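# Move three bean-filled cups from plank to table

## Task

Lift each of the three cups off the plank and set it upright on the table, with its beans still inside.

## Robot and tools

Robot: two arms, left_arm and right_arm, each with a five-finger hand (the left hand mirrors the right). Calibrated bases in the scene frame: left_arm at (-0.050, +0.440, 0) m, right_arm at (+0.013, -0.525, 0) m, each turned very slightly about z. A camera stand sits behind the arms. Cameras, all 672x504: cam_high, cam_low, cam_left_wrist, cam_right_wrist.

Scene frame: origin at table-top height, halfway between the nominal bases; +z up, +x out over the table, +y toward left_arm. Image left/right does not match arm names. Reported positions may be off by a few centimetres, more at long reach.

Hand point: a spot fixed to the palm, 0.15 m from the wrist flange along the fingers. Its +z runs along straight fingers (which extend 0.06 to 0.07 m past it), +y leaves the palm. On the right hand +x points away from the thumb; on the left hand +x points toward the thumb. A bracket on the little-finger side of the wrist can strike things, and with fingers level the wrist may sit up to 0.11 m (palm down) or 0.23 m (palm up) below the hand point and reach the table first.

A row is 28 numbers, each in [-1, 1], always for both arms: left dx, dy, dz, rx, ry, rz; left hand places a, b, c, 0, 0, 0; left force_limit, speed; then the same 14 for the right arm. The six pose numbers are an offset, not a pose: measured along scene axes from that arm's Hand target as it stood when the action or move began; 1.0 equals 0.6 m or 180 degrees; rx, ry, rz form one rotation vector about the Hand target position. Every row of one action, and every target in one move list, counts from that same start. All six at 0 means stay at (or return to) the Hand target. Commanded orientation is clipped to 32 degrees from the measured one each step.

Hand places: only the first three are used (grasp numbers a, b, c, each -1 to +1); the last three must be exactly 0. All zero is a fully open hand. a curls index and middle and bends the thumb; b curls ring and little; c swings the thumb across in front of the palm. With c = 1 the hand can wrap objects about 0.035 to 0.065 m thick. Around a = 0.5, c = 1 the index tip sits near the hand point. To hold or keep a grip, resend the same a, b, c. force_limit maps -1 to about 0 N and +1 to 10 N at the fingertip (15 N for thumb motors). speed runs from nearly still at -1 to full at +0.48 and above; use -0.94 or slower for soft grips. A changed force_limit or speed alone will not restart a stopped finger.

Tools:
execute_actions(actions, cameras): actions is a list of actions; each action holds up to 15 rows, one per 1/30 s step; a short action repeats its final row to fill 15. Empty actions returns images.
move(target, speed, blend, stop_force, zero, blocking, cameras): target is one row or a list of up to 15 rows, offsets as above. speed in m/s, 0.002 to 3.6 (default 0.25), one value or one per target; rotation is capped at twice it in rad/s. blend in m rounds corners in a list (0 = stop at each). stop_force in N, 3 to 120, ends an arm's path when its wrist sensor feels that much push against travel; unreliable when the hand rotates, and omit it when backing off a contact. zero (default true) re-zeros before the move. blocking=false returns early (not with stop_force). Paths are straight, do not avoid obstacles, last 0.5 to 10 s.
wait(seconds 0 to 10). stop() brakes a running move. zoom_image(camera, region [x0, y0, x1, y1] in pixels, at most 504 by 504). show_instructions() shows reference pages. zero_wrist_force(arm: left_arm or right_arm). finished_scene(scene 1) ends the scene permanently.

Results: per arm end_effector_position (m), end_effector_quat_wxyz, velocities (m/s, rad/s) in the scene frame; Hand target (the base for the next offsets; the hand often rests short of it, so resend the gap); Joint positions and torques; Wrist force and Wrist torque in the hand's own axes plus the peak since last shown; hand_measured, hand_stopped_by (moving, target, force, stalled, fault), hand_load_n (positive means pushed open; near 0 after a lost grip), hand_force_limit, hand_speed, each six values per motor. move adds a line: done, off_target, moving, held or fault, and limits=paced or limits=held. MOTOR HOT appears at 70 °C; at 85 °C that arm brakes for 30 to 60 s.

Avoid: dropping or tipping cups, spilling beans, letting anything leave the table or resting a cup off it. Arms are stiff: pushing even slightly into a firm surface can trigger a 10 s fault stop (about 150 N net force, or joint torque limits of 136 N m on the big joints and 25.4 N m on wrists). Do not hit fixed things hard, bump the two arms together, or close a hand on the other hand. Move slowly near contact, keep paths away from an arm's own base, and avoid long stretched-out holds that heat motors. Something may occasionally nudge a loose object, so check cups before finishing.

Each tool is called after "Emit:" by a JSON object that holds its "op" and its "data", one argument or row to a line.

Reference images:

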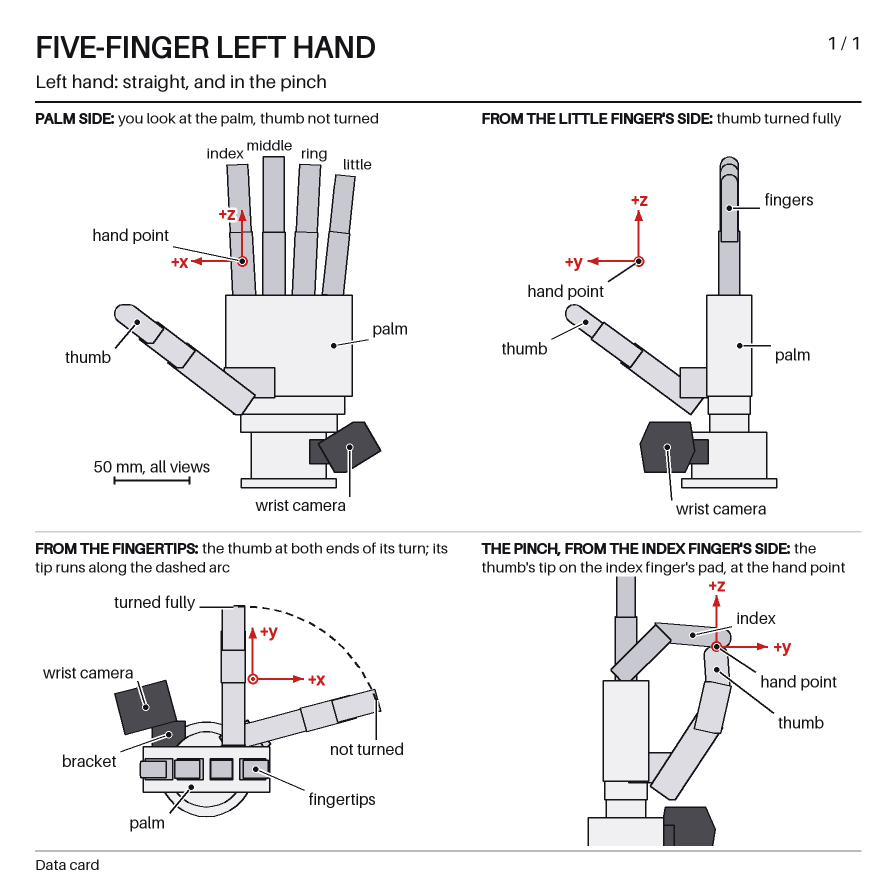

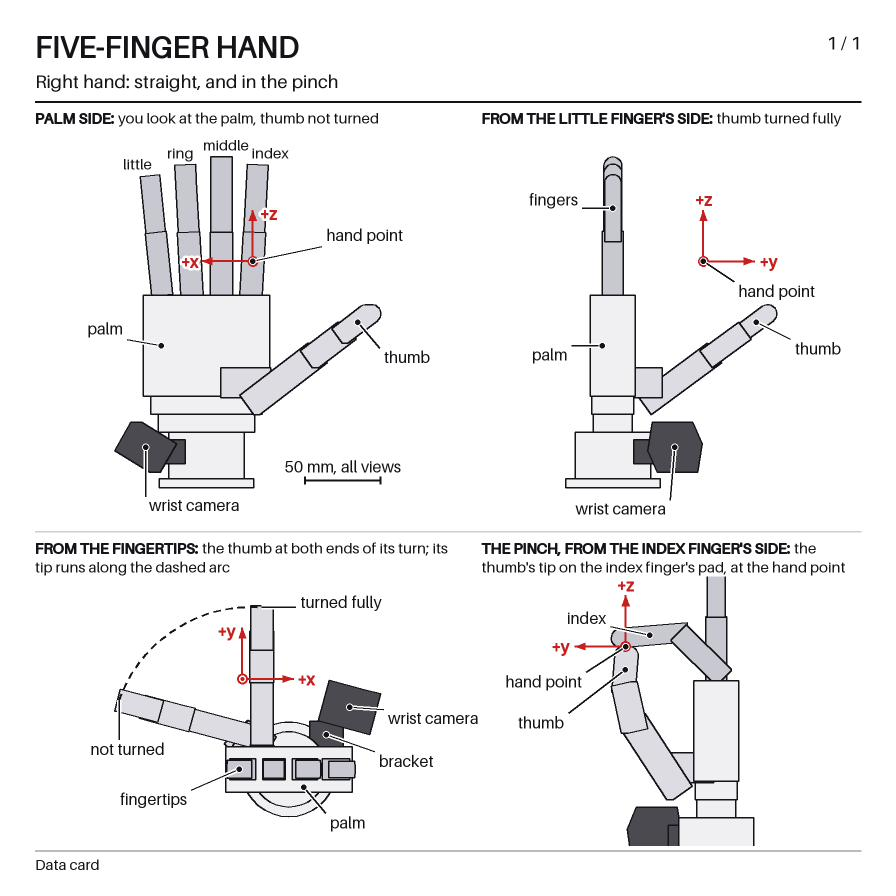

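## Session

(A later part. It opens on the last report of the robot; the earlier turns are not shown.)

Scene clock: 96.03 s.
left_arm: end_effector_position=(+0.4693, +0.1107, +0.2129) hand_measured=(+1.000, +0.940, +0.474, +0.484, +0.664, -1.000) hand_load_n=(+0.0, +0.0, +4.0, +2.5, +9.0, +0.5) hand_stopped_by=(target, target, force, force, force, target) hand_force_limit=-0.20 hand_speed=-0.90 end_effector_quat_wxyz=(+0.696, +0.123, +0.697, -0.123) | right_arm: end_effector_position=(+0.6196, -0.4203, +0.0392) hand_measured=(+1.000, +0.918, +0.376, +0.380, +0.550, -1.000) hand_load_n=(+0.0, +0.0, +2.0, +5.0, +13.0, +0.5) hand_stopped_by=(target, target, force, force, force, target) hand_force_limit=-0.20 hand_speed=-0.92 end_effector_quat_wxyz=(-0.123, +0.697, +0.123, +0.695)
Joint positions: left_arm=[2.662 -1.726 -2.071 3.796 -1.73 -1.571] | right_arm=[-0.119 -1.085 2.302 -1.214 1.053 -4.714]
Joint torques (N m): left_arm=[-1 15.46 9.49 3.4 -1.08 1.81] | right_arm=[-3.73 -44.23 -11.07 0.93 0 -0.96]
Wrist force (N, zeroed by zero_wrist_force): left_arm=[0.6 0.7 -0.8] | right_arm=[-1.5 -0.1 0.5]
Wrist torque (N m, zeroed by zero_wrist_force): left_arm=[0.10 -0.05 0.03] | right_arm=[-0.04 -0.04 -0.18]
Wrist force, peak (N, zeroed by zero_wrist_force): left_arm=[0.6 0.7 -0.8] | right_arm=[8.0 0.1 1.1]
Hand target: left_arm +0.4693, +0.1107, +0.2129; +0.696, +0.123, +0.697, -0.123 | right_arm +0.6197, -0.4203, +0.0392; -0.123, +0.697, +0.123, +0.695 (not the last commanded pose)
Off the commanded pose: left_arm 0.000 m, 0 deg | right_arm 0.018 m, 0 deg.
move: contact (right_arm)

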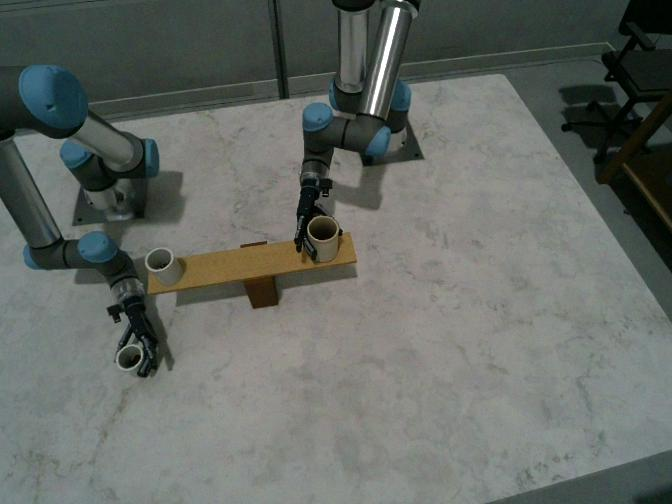

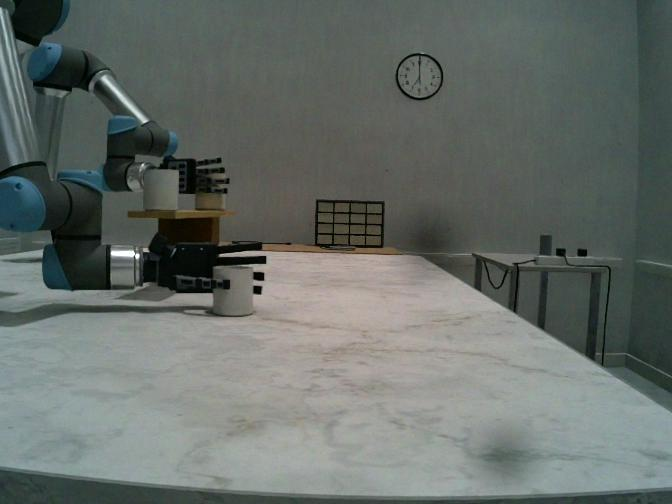

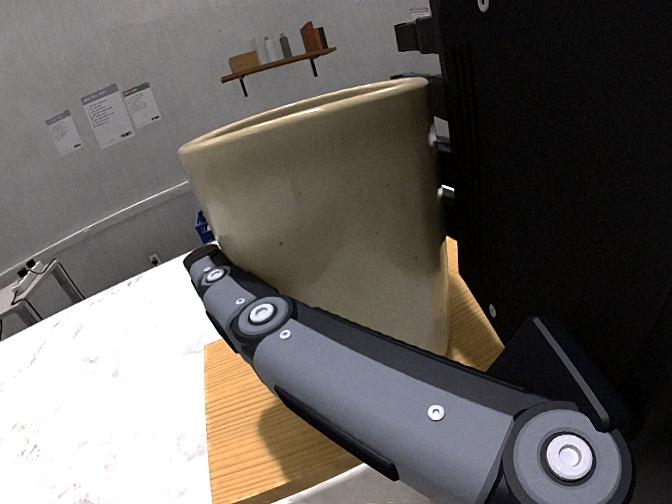

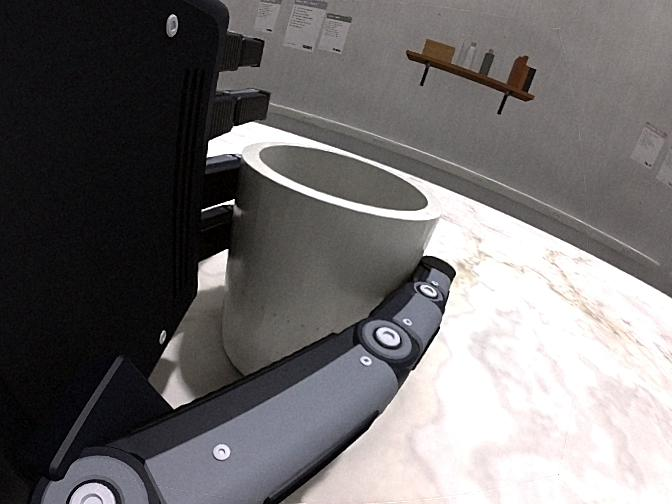

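Emit:
{"op": "move", "data": {
  "target": [0,0,0,0,0,0,0.4,0,1,0,0,0,-0.2,-0.9,0,0,-0.01,0,0,0,0.55,0,1,0,0,0,-0.2,-0.92],
  "cameras": [],
  "speed": 0.004,
  "stop_force": 3
}}

Scene clock: 97.87 s.
left_arm: end_effector_position=(+0.4693, +0.1107, +0.2129) hand_measured=(+1.000, +0.940, +0.474, +0.484, +0.664, -1.000) hand_load_n=(+0.0, +0.0, +3.5, +2.5, +9.0, +1.0) hand_stopped_by=(target, target, force, force, force, target) hand_force_limit=-0.20 hand_speed=-0.90 end_effector_quat_wxyz=(+0.696, +0.123, +0.697, -0.123) | right_arm: end_effector_position=(+0.6197, -0.4203, +0.0388) hand_measured=(+1.000, +0.918, +0.376, +0.380, +0.550, -1.000) hand_load_n=(+0.0, +0.0, +2.5, +3.5, +13.5, -2.0) hand_stopped_by=(target, target, force, force, force, target) hand_force_limit=-0.20 hand_speed=-0.92 end_effector_quat_wxyz=(-0.123, +0.697, +0.123, +0.695)
Joint positions: left_arm=[2.662 -1.726 -2.071 3.796 -1.73 -1.571] | right_arm=[-0.119 -1.084 2.302 -1.215 1.053 -4.714]
Joint torques (N m): left_arm=[0.06 14.59 10.44 3.19 -1.38 2.17] | right_arm=[-4.35 -43.79 -16.03 1.19 0.08 -0.89]
Wrist force (N, zeroed by zero_wrist_force): left_arm=[0.3 0.4 -0.8] | right_arm=[0.5 0.1 0.2]
Wrist torque (N m, zeroed by zero_wrist_force): left_arm=[0.05 -0.05 0.04] | right_arm=[-0.07 -0.06 -0.25]
Wrist force, peak (N, zeroed by zero_wrist_force): left_arm=[0.9 0.7 -0.5] | right_arm=[2.9 -1.5 1.0]
Hand target: left_arm +0.4693, +0.1107, +0.2129; +0.696, +0.123, +0.697, -0.123 | right_arm +0.6197, -0.4203, +0.0388; -0.123, +0.697, +0.123, +0.695 (not the last commanded pose)
Off the commanded pose: left_arm 0.000 m, 0 deg | right_arm 0.006 m, 0 deg.
move: contact (right_arm)
No camera images: "cameras" was empty.

Emit:
{"op": "move", "data": {
  "target": [0,0,0,0,0,0,0.4,0,1,0,0,0,-0.2,-0.9,0,0,0,0,0,0,0.0,0,1,0,0,0,-0.2,-0.85],
  "cameras": ["all"]
}}

Emit:
{"op": "zoom_image", "data": {
  "camera": "cam_low",
  "region": [80, 150, 300, 315]
}}

Emit:
{"op": "zoom_image", "data": {
  "camera": "cam_high",
  "region": [60, 230, 260, 400]
}}

Scene clock: 100.17 s.
left_arm: end_effector_position=(+0.4693, +0.1107, +0.2129) hand_measured=(+1.000, +0.940, +0.474, +0.484, +0.664, -1.000) hand_load_n=(+0.0, +0.0, +4.0, +2.5, +9.0, +1.0) hand_stopped_by=(target, target, force, force, force, target) hand_force_limit=-0.20 hand_speed=-0.90 end_effector_quat_wxyz=(+0.696, +0.123, +0.697, -0.123) | right_arm: end_effector_position=(+0.6197, -0.4203, +0.0388) hand_measured=(+1.000, +1.000, +1.000, +1.000, +0.650, -1.000) hand_load_n=(+0.0, +0.0, +0.0, +0.0, +0.0, +0.0) hand_stopped_by=(target, target, target, target, target, target) hand_force_limit=-0.20 hand_speed=-0.85 end_effector_quat_wxyz=(-0.123, +0.697, +0.123, +0.695)
Joint positions: left_arm=[2.662 -1.726 -2.071 3.796 -1.73 -1.571] | right_arm=[-0.119 -1.084 2.302 -1.215 1.053 -4.714]
Joint torques (N m): left_arm=[-1.28 16.05 10.05 3.25 -1.15 1.88] | right_arm=[-4.09 -39.65 -12.09 0.04 0.12 -0.88]
Wrist force (N, zeroed by zero_wrist_force): left_arm=[0.3 0.4 -0.5] | right_arm=[0.7 -0.3 0.5]
Wrist torque (N m, zeroed by zero_wrist_force): left_arm=[0.03 -0.03 0.04] | right_arm=[-0.07 -0.05 -0.17]
Wrist force, peak (N, zeroed by zero_wrist_force): left_arm=[0.6 1.0 -0.5] | right_arm=[0.7 -0.6 1.0]
Hand target: left_arm +0.4693, +0.1107, +0.2129; +0.696, +0.123, +0.697, -0.123 | right_arm +0.6197, -0.4203, +0.0388; -0.123, +0.697, +0.123, +0.695
Off the commanded pose: left_arm 0.000 m, 0 deg | right_arm 0.000 m, 0 deg.
move: done

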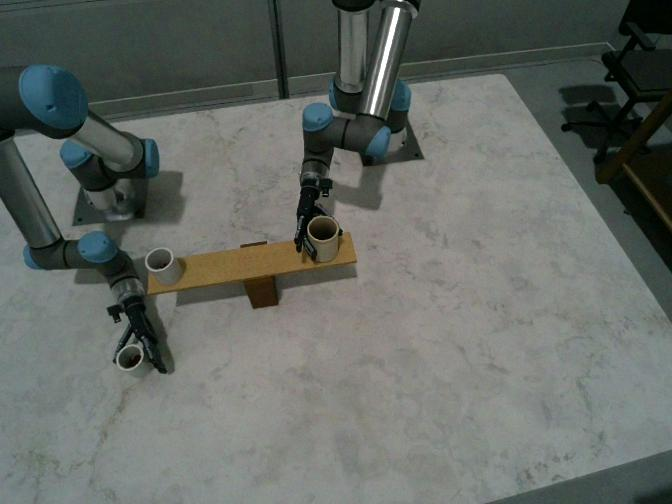

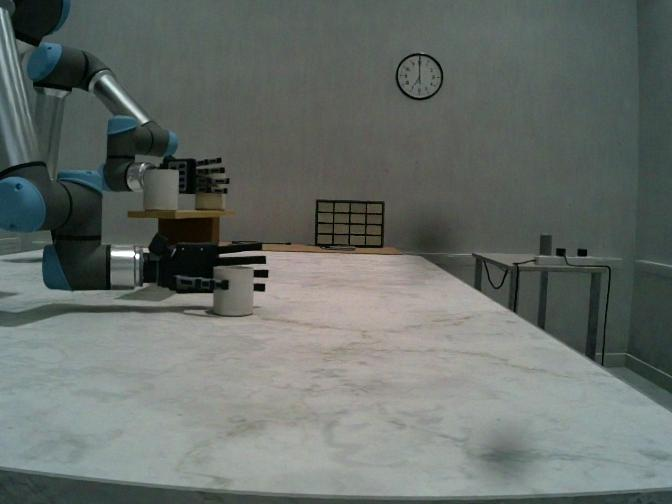

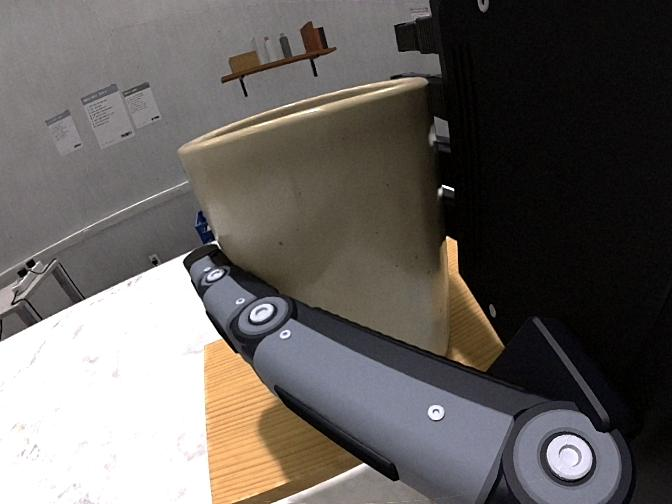

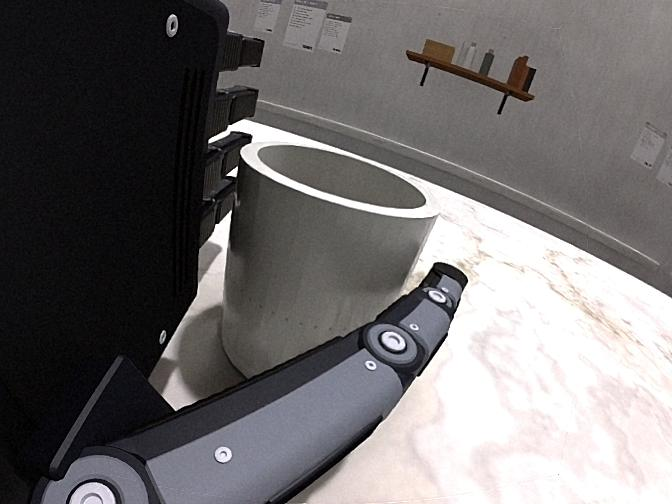

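Scaled by 2.291.

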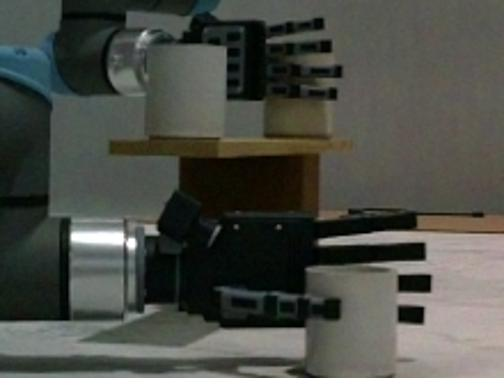

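Scaled by 2.520.

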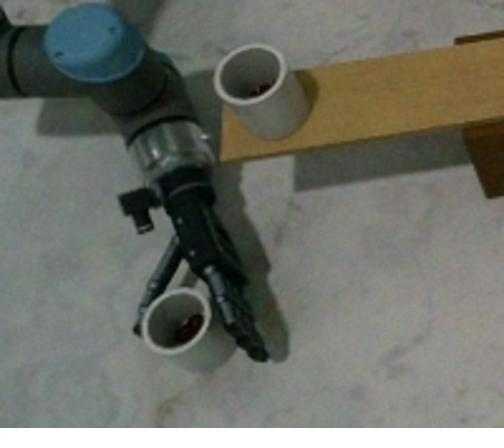

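Emit:
{"op": "move", "data": {
  "target": [
    [0,0,0,0,0,0,0.4,0,1,0,0,0,-0.2,-0.9,0,0,0,0,0,0,-0.45,0,1,0,0,0,-0.2,-0.3],
    [0,0,0,0,0,0,0.4,0,1,0,0,0,-0.2,-0.9,-0.157,-0.057,0,0,0,0,-0.45,0,1,0,0,0,-0.2,-0.3],
    [0,0,0,0,0,0,0.4,0,1,0,0,0,-0.2,-0.9,-0.12,-0.03,0.485,0,0,0,-0.45,0,1,0,0,0,-0.2,-0.3]
  ],
  "cameras": ["all"],
  "speed": [0.1, 0.1, 0.2],
  "blend": [0, 0.005, 0]
}}

Scene clock: 107.37 s.
left_arm: end_effector_position=(+0.4693, +0.1107, +0.2129) hand_measured=(+1.000, +0.940, +0.474, +0.484, +0.664, -1.000) hand_load_n=(+0.0, +0.5, +4.0, +2.5, +9.0, +0.5) hand_stopped_by=(target, target, force, force, force, target) hand_force_limit=-0.20 hand_speed=-0.90 end_effector_quat_wxyz=(+0.696, +0.123, +0.697, -0.123) | right_arm: end_effector_position=(+0.5477, -0.4383, +0.3298) hand_measured=(+0.956, +1.000, +1.000, +1.000, +0.988, -1.000) hand_load_n=(+0.0, +0.0, +0.0, +0.0, +0.0, +0.0) hand_stopped_by=(target, target, target, target, target, target) hand_force_limit=-0.20 hand_speed=-0.30 end_effector_quat_wxyz=(-0.123, +0.697, +0.123, +0.695)
Joint positions: left_arm=[2.662 -1.726 -2.071 3.796 -1.73 -1.571] | right_arm=[-0.234 -1.868 2.147 -0.275 0.938 -4.714]
Joint torques (N m): left_arm=[-0.71 16.63 9.61 3.33 -0.86 1.93] | right_arm=[6.86 -20.85 -32.85 1.54 2.58 -1.59]
Wrist force (N, zeroed by zero_wrist_force): left_arm=[0.4 0.7 -0.2] | right_arm=[0.4 -0.1 0.4]
Wrist torque (N m, zeroed by zero_wrist_force): left_arm=[0.06 -0.04 0.03] | right_arm=[-0.01 -0.01 -0.02]
Wrist force, peak (N, zeroed by zero_wrist_force): left_arm=[0.7 0.9 -0.6] | right_arm=[1.4 -0.3 0.6]
Hand target: left_arm +0.4693, +0.1107, +0.2129; +0.696, +0.123, +0.697, -0.123 | right_arm +0.5477, -0.4383, +0.3298; -0.123, +0.697, +0.123, +0.695
Off the commanded pose: left_arm 0.000 m, 0 deg | right_arm 0.000 m, 0 deg.
move: done

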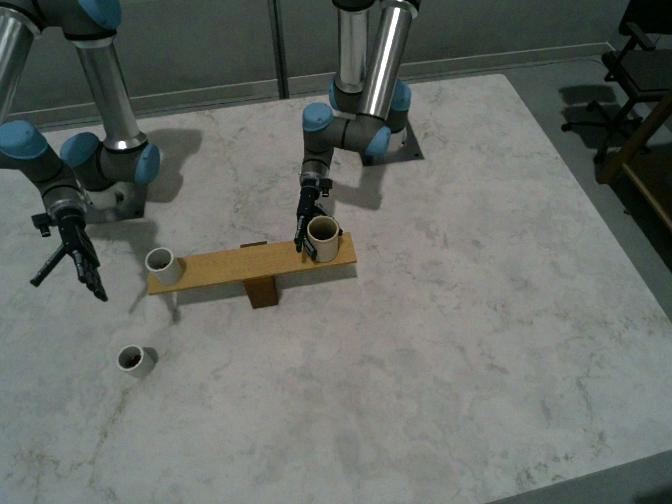

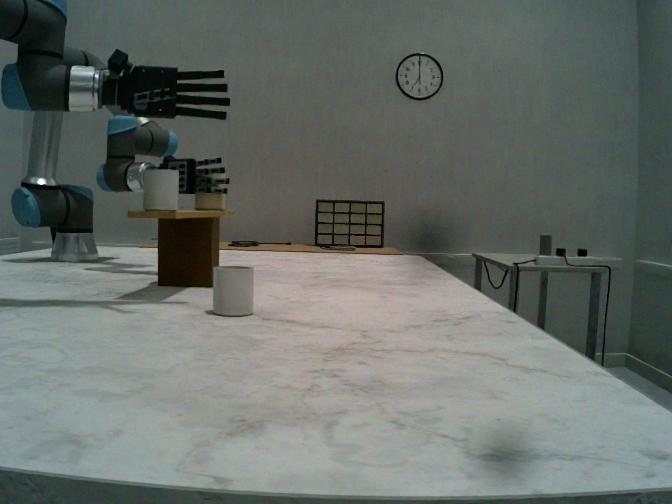

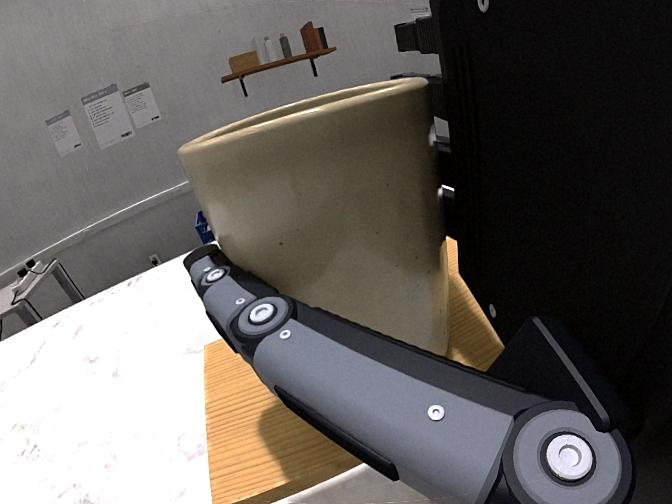

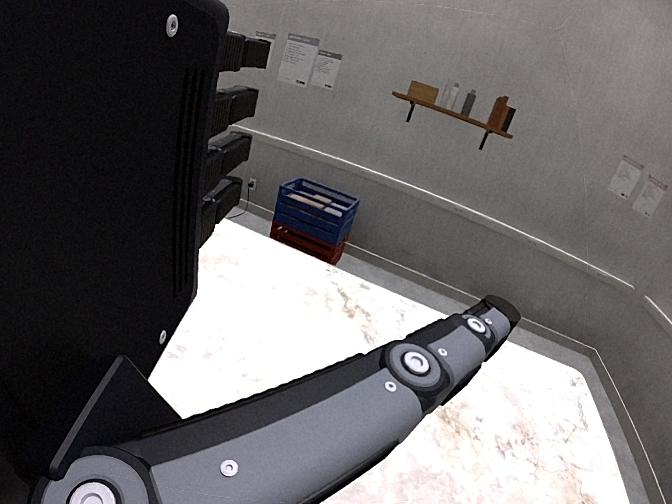

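Emit:
{"op": "move", "data": {
  "target": [0,0,0,0,0,0,0.4,0,1,0,0,0,-0.2,-0.9,-0.160,0.272,-0.05,0,0,-0.1111,-0.45,0,1,0,0,0,-0.2,-0.3],
  "cameras": ["all"],
  "speed": 0.15
}}

Emit:
{"op": "zoom_image", "data": {
  "camera": "cam_high",
  "region": [80, 150, 280, 300]
}}

Emit:
{"op": "zoom_image", "data": {
  "camera": "cam_right_wrist",
  "region": [170, 100, 590, 415]
}}

Scene clock: 109.87 s.
left_arm: end_effector_position=(+0.4693, +0.1107, +0.2129) hand_measured=(+1.000, +0.940, +0.474, +0.484, +0.664, -1.000) hand_load_n=(+0.0, +0.0, +4.0, +2.5, +9.0, +1.0) hand_stopped_by=(target, target, force, force, force, target) hand_force_limit=-0.20 hand_speed=-0.90 end_effector_quat_wxyz=(+0.696, +0.123, +0.697, -0.123) | right_arm: end_effector_position=(+0.4517, -0.2751, +0.2998) hand_measured=(+0.956, +1.000, +1.000, +1.000, +0.988, -1.000) hand_load_n=(+0.0, +0.0, +0.0, +0.5, +0.0, +0.0) hand_stopped_by=(target, target, target, target, target, target) hand_force_limit=-0.20 hand_speed=-0.30 end_effector_quat_wxyz=(+0.000, +0.708, +0.000, +0.706)
Joint positions: left_arm=[2.662 -1.726 -2.071 3.796 -1.73 -1.571] | right_arm=[0.696 -1.623 2.032 -0.405 2.217 -4.71]
Joint torques (N m): left_arm=[-0.7 16.19 9.43 3.37 -0.61 1.91] | right_arm=[6.19 -5.11 -30.89 -3.61 2.62 -1.62]
Wrist force (N, zeroed by zero_wrist_force): left_arm=[0.5 0.2 -0.4] | right_arm=[0.3 -0.3 0.4]
Wrist torque (N m, zeroed by zero_wrist_force): left_arm=[0.00 -0.04 0.04] | right_arm=[-0.05 0.00 -0.04]
Wrist force, peak (N, zeroed by zero_wrist_force): left_arm=[0.4 0.6 -0.8] | right_arm=[0.9 0.8 0.8]
Hand target: left_arm +0.4693, +0.1107, +0.2129; +0.696, +0.123, +0.697, -0.123 | right_arm +0.4517, -0.2751, +0.2998; +0.000, +0.708, +0.000, +0.706
Off the commanded pose: left_arm 0.000 m, 0 deg | right_arm 0.000 m, 0 deg.
move: done

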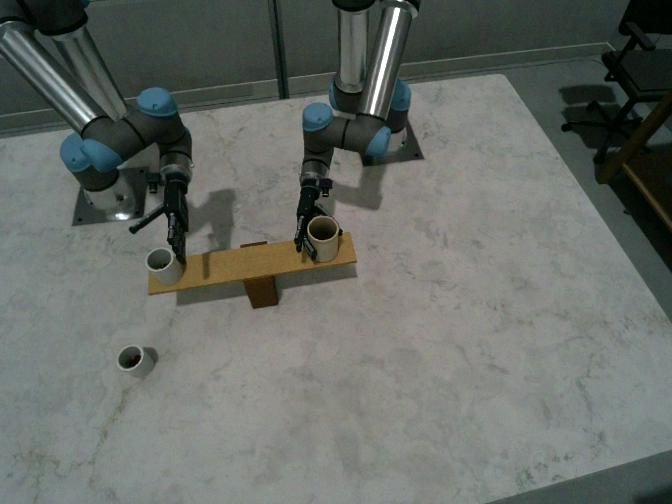

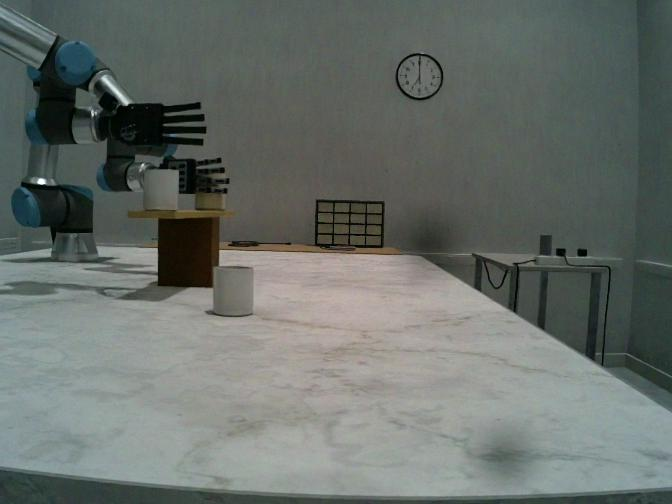

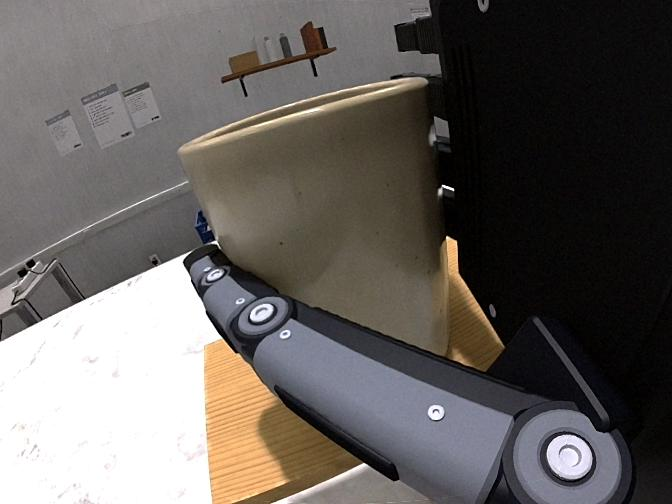

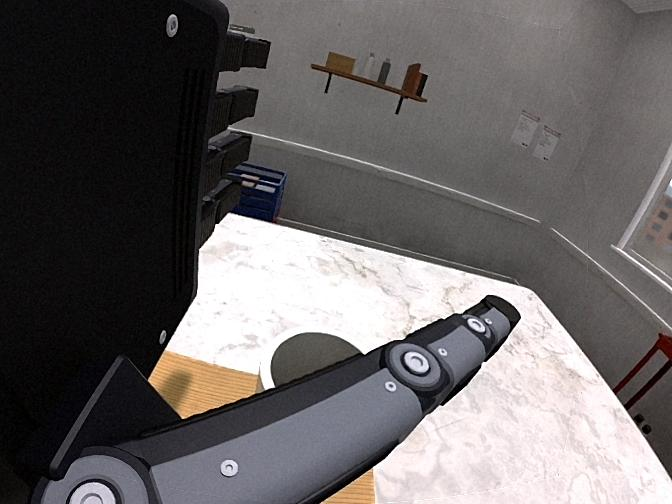

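Scaled by 2.520.

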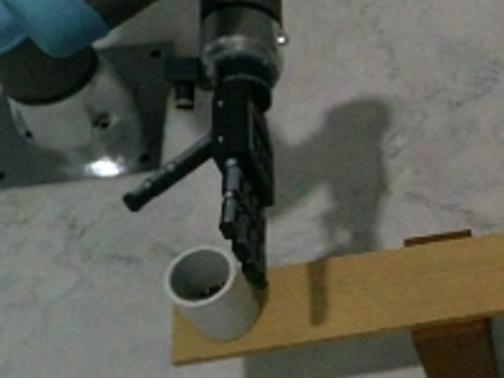

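Scaled by 1.200 from the camera's 672x504 image, which has a finer 960x720 frame.

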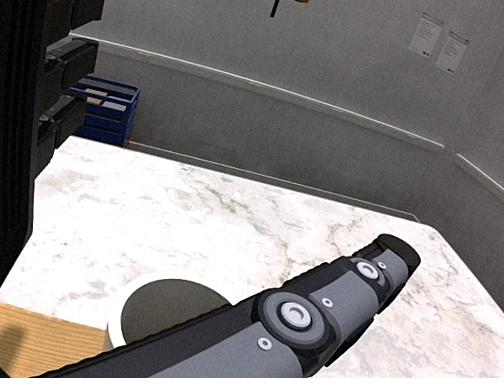

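Emit:
{"op": "move", "data": {
  "target": [0,0,0,0,0,0,0.4,0,1,0,0,0,-0.2,-0.9,-0.0067,-0.0233,-0.0833,0,0,0,-0.45,0,1,0,0,0,-0.2,-0.3],
  "cameras": ["all"],
  "speed": 0.1
}}

Emit:
{"op": "zoom_image", "data": {
  "camera": "cam_high",
  "region": [80, 150, 280, 300]
}}

Emit:
{"op": "zoom_image", "data": {
  "camera": "cam_right_wrist",
  "region": [170, 100, 590, 415]
}}

Emit:
{"op": "zoom_image", "data": {
  "camera": "cam_low",
  "region": [80, 90, 280, 240]
}}

Scene clock: 112.83 s.
left_arm: end_effector_position=(+0.4693, +0.1107, +0.2129) hand_measured=(+1.000, +0.940, +0.474, +0.484, +0.664, -1.000) hand_load_n=(+0.0, +0.0, +4.0, +2.5, +9.0, +0.5) hand_stopped_by=(target, target, force, force, force, target) hand_force_limit=-0.20 hand_speed=-0.90 end_effector_quat_wxyz=(+0.696, +0.123, +0.697, -0.123) | right_arm: end_effector_position=(+0.4477, -0.2891, +0.2499) hand_measured=(+0.956, +1.000, +1.000, +1.000, +0.988, -1.000) hand_load_n=(+0.0, +0.0, +0.0, +0.0, +0.0, +0.0) hand_stopped_by=(target, target, target, target, target, target) hand_force_limit=-0.20 hand_speed=-0.30 end_effector_quat_wxyz=(+0.000, +0.708, +0.000, +0.706)
Joint positions: left_arm=[2.662 -1.726 -2.071 3.796 -1.73 -1.571] | right_arm=[0.669 -1.597 2.15 -0.55 2.191 -4.71]
Joint torques (N m): left_arm=[-1.04 17.08 9.39 3.32 -0.77 1.5] | right_arm=[-7.86 -5.62 -6.82 -3.59 -2.38 -1.58]
Wrist force (N, zeroed by zero_wrist_force): left_arm=[0.4 0.9 -0.4] | right_arm=[0.6 0.2 0.4]
Wrist torque (N m, zeroed by zero_wrist_force): left_arm=[0.09 -0.05 0.02] | right_arm=[0.03 -0.03 -0.01]
Wrist force, peak (N, zeroed by zero_wrist_force): left_arm=[1.0 0.8 -0.3] | right_arm=[0.9 -0.3 0.5]
Hand target: left_arm +0.4693, +0.1107, +0.2129; +0.696, +0.123, +0.697, -0.123 | right_arm +0.4477, -0.2891, +0.2499; +0.000, +0.708, +0.000, +0.706
Off the commanded pose: left_arm 0.000 m, 0 deg | right_arm 0.000 m, 0 deg.
move: done

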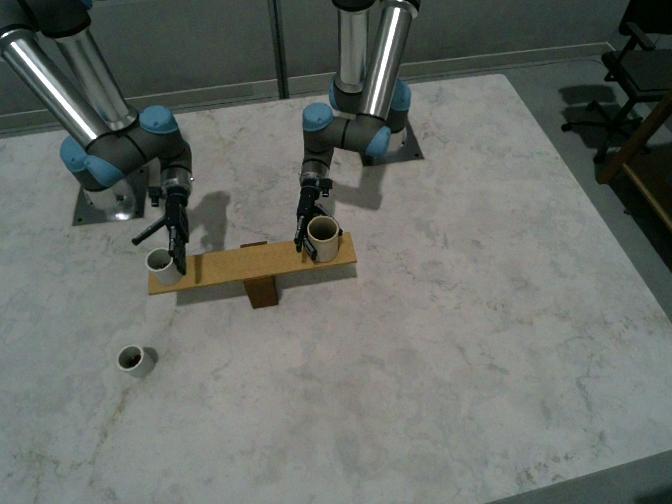

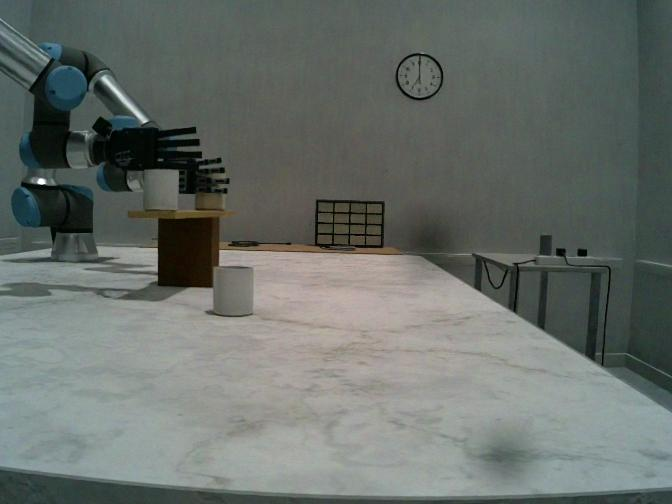

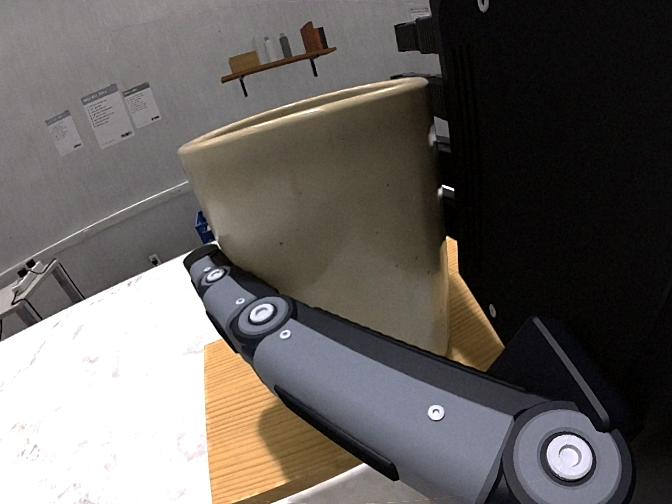

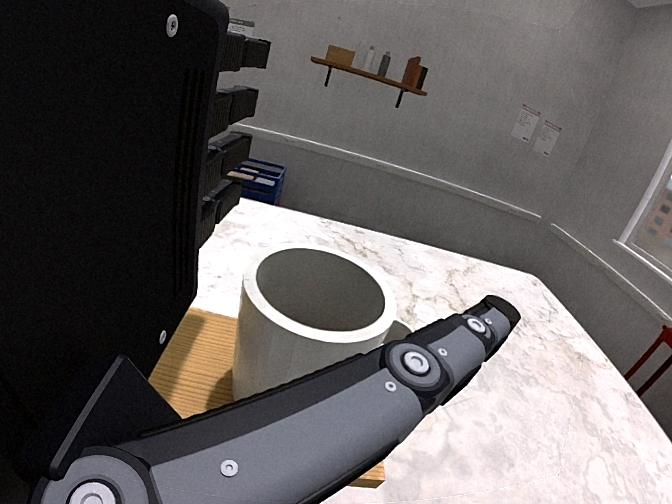

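Scaled by 2.520.

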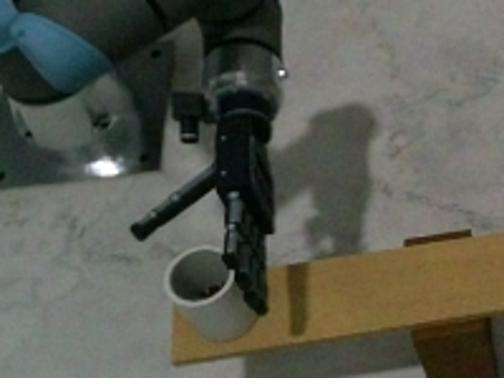

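Scaled by 1.200 from the camera's 672x504 image, which has a finer 960x720 frame.

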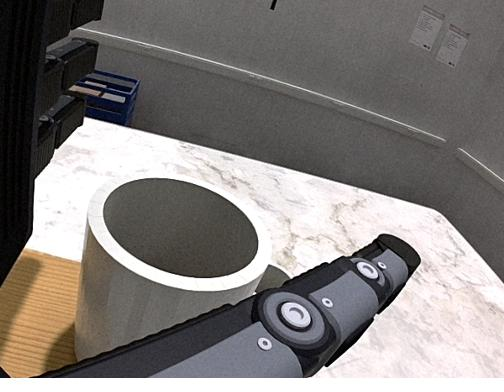

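Scaled by 2.520.

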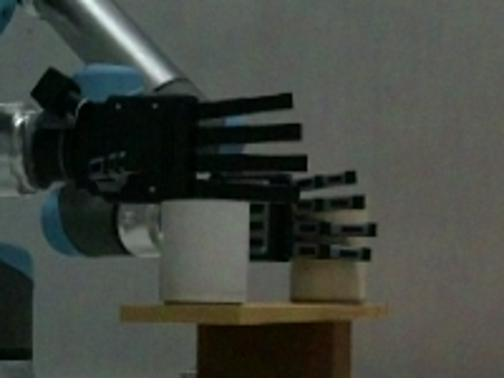

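Emit:
{"op": "move", "data": {
  "target": [
    [0,0,0,0,0,0,0.4,0,1,0,0,0,-0.2,-0.9,-0.01,0,0,0,0,0,-0.45,0,1,0,0,0,-0.2,-0.3],
    [0,0,0,0,0,0,0.4,0,1,0,0,0,-0.2,-0.9,-0.01,0,-0.081,0,0,0,-0.45,0,1,0,0,0,-0.2,-0.3]
  ],
  "cameras": ["all"],
  "speed": 0.04,
  "stop_force": 5
}}

Emit:
{"op": "zoom_image", "data": {
  "camera": "cam_high",
  "region": [80, 150, 280, 300]
}}

Emit:
{"op": "zoom_image", "data": {
  "camera": "cam_low",
  "region": [80, 90, 280, 240]
}}

Scene clock: 116.67 s.
left_arm: end_effector_position=(+0.4693, +0.1107, +0.2129) hand_measured=(+1.000, +0.940, +0.474, +0.484, +0.664, -1.000) hand_load_n=(+0.0, +0.0, +4.0, +2.5, +9.5, +1.0) hand_stopped_by=(target, target, force, force, force, target) hand_force_limit=-0.20 hand_speed=-0.90 end_effector_quat_wxyz=(+0.696, +0.123, +0.697, -0.123) | right_arm: end_effector_position=(+0.4417, -0.2891, +0.2013) hand_measured=(+0.956, +1.000, +1.000, +1.000, +0.988, -1.000) hand_load_n=(+0.0, +0.0, +0.0, +0.0, +0.0, +0.0) hand_stopped_by=(target, target, target, target, target, target) hand_force_limit=-0.20 hand_speed=-0.30 end_effector_quat_wxyz=(+0.000, +0.708, +0.000, +0.706)
Joint positions: left_arm=[2.662 -1.726 -2.071 3.796 -1.73 -1.571] | right_arm=[0.68 -1.522 2.228 -0.703 2.201 -4.71]
Joint torques (N m): left_arm=[-0.64 15.31 10.25 3.28 -0.73 1.46] | right_arm=[6.75 -6.82 -4.66 -3.54 2.54 -1.45]
Wrist force (N, zeroed by zero_wrist_force): left_arm=[0.1 0.7 -0.3] | right_arm=[0.5 0.0 0.1]
Wrist torque (N m, zeroed by zero_wrist_force): left_arm=[0.06 -0.01 0.02] | right_arm=[0.03 -0.02 -0.01]
Wrist force, peak (N, zeroed by zero_wrist_force): left_arm=[0.8 0.8 -0.5] | right_arm=[0.4 -0.8 0.5]
Hand target: left_arm +0.4693, +0.1107, +0.2129; +0.696, +0.123, +0.697, -0.123 | right_arm +0.4417, -0.2891, +0.2013; +0.000, +0.708, +0.000, +0.706
Off the commanded pose: left_arm 0.000 m, 0 deg | right_arm 0.000 m, 0 deg.
move: done

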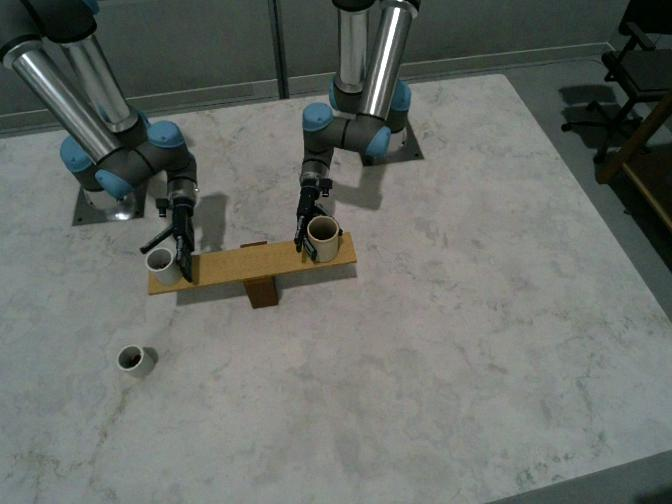

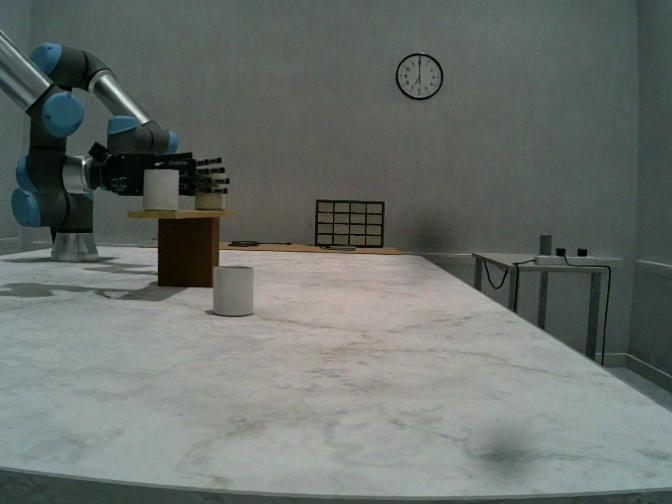

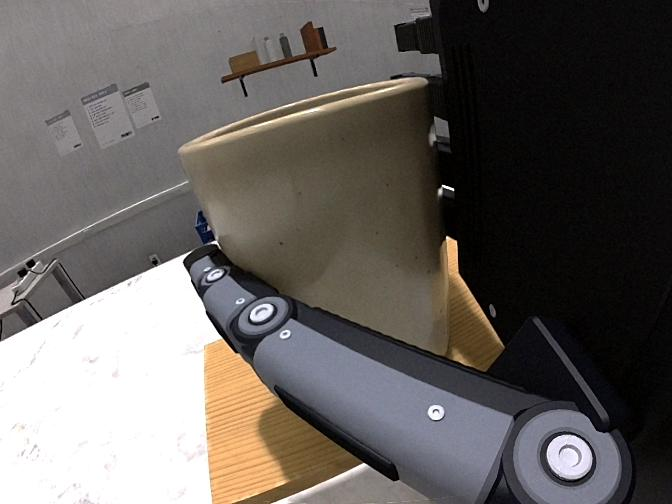

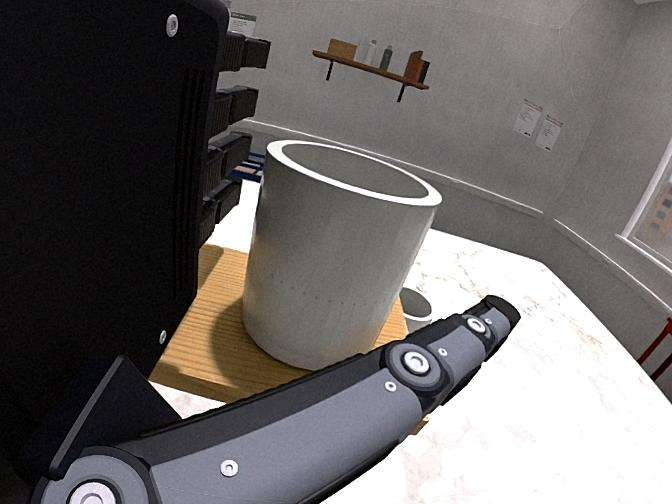

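Scaled by 2.520.

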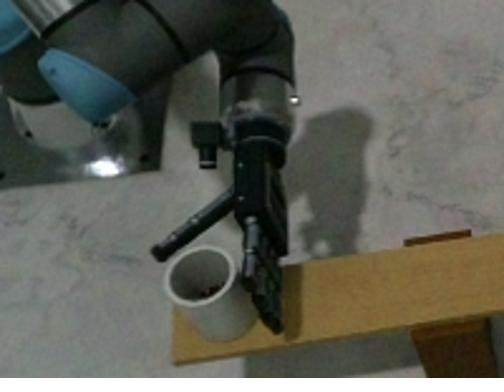

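Scaled by 2.520.

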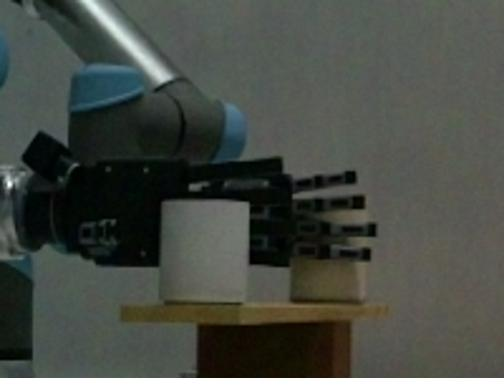

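Emit:
{"op": "move", "data": {
  "target": [0,0,0,0,0,0,0.4,0,1,0,0,0,-0.2,-0.9,0.0333,0.0067,0,0,0,0,-0.45,0,1,0,0,0,-0.2,-0.3],
  "cameras": ["cam_high", "cam_right_wrist"],
  "speed": 0.04
}}

Emit:
{"op": "zoom_image", "data": {
  "camera": "cam_high",
  "region": [80, 150, 280, 300]
}}

Scene clock: 118.57 s.
left_arm: end_effector_position=(+0.4693, +0.1107, +0.2129) hand_measured=(+1.000, +0.940, +0.474, +0.484, +0.664, -1.000) hand_load_n=(+0.0, +0.0, +4.0, +2.5, +9.5, +1.0) hand_stopped_by=(target, target, force, force, force, target) hand_force_limit=-0.20 hand_speed=-0.90 end_effector_quat_wxyz=(+0.696, +0.123, +0.697, -0.123) | right_arm: end_effector_position=(+0.4615, -0.2851, +0.2013) hand_measured=(+0.956, +1.000, +1.000, +1.000, +0.988, -1.000) hand_load_n=(+0.0, +0.0, +0.0, +0.0, +0.0, +0.0) hand_stopped_by=(target, target, target, target, target, target) hand_force_limit=-0.20 hand_speed=-0.30 end_effector_quat_wxyz=(+0.000, +0.708, +0.000, +0.706)
Joint positions: left_arm=[2.662 -1.726 -2.071 3.796 -1.73 -1.571] | right_arm=[0.655 -1.488 2.191 -0.7 2.176 -4.71]
Joint torques (N m): left_arm=[-1.72 17.53 9.1 3.42 -0.25 1.57] | right_arm=[-7.45 -8.78 -27.62 1.58 -2.13 -1.38]
Wrist force (N, zeroed by zero_wrist_force): left_arm=[0.4 0.6 -0.6] | right_arm=[0.5 -0.4 0.3]
Wrist torque (N m, zeroed by zero_wrist_force): left_arm=[0.06 -0.06 0.04] | right_arm=[-0.05 -0.01 -0.03]
Wrist force, peak (N, zeroed by zero_wrist_force): left_arm=[0.5 0.7 -0.8] | right_arm=[0.9 -0.5 0.4]
Hand target: left_arm +0.4693, +0.1107, +0.2129; +0.696, +0.123, +0.697, -0.123 | right_arm +0.4617, -0.2851, +0.2013; +0.000, +0.708, +0.000, +0.706
Off the commanded pose: left_arm 0.000 m, 0 deg | right_arm 0.000 m, 0 deg.
move: done
Images, in order (width x height): cam_high 672x504, cam_right_wrist 672x504.

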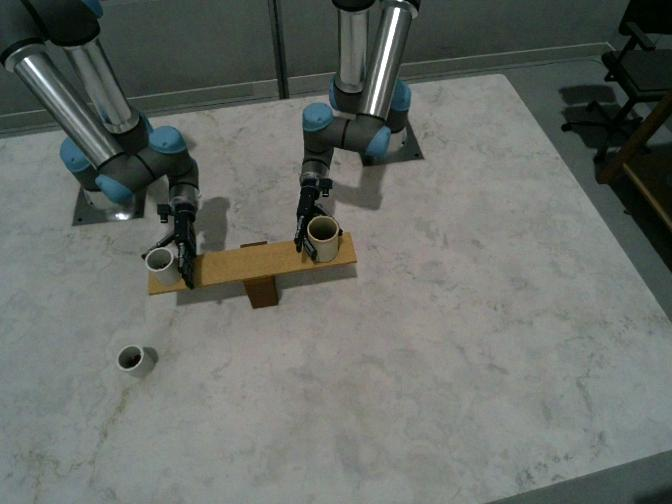

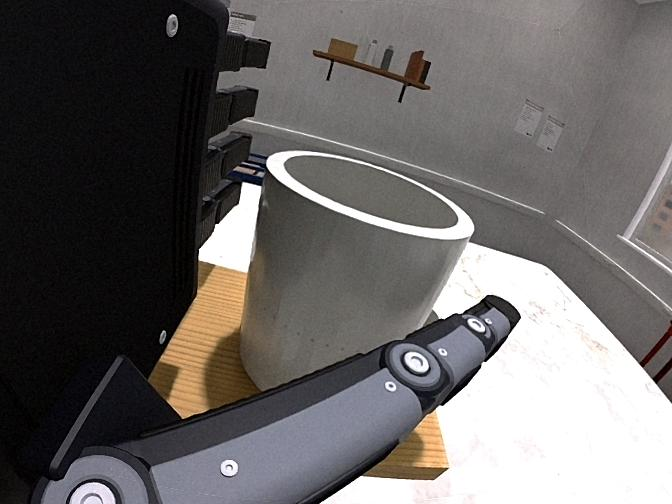

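Scaled by 2.520.

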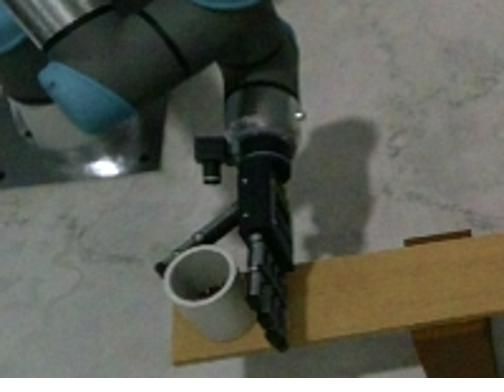

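Emit:
{"op": "move", "data": {
  "target": [0,0,0,0,0,0,0.4,0,1,0,0,0,-0.2,-0.9,0,-0.015,0,0,0,0,-0.45,0,1,0,0,0,-0.2,-0.3],
  "cameras": ["cam_right_wrist"],
  "speed": 0.03
}}

Scene clock: 120.97 s.
left_arm: end_effector_position=(+0.4693, +0.1107, +0.2129) hand_measured=(+1.000, +0.940, +0.474, +0.484, +0.664, -1.000) hand_load_n=(+0.0, +0.0, +4.0, +2.5, +9.0, +0.5) hand_stopped_by=(target, target, force, force, force, target) hand_force_limit=-0.20 hand_speed=-0.90 end_effector_quat_wxyz=(+0.696, +0.123, +0.697, -0.123) | right_arm: end_effector_position=(+0.4617, -0.2940, +0.2013) hand_measured=(+0.956, +1.000, +1.000, +1.000, +0.988, -1.000) hand_load_n=(+0.0, +0.0, +0.0, +0.0, +0.0, +0.5) hand_stopped_by=(target, target, target, target, target, target) hand_force_limit=-0.20 hand_speed=-0.30 end_effector_quat_wxyz=(+0.000, +0.708, +0.000, +0.706) end_effector_velocity=(+0.001, -0.002, +0.000) end_effector_angular_velocity=(-0.001, +0.000, -0.002)
Joint positions: left_arm=[2.662 -1.726 -2.071 3.796 -1.73 -1.571] | right_arm=[0.633 -1.505 2.21 -0.701 2.154 -4.71]
Joint velocities: left_arm=[within noise] | right_arm=[-0.005 -0.002 0.002 0 -0.003 -0.001]
Joint torques (N m): left_arm=[-1.31 17.18 10.09 3.36 -0.46 1.55] | right_arm=[-8.89 -32.08 -5.54 -3.63 -2.38 -1.51]
Wrist force (N, zeroed by zero_wrist_force): left_arm=[0.9 0.5 -0.5] | right_arm=[0.7 -0.3 0.1]
Wrist torque (N m, zeroed by zero_wrist_force): left_arm=[0.05 -0.08 0.04] | right_arm=[-0.02 -0.05 -0.02]
Wrist force, peak (N, zeroed by zero_wrist_force): left_arm=[0.6 0.6 -0.8] | right_arm=[0.8 -0.1 0.4]
Hand target: left_arm +0.4693, +0.1107, +0.2129; +0.696, +0.123, +0.697, -0.123 | right_arm +0.4617, -0.2941, +0.2013; +0.000, +0.708, +0.000, +0.706
Off the commanded pose: left_arm 0.000 m, 0 deg | right_arm 0.000 m, 0 deg.
move: done
Images, in order (width x height): cam_right_wrist 672x504.

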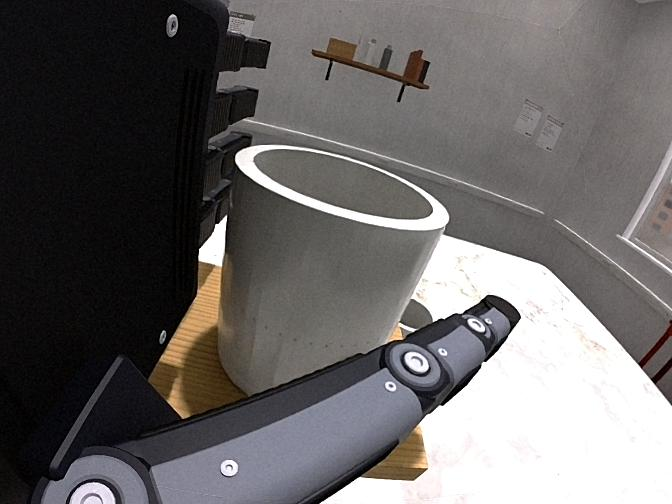

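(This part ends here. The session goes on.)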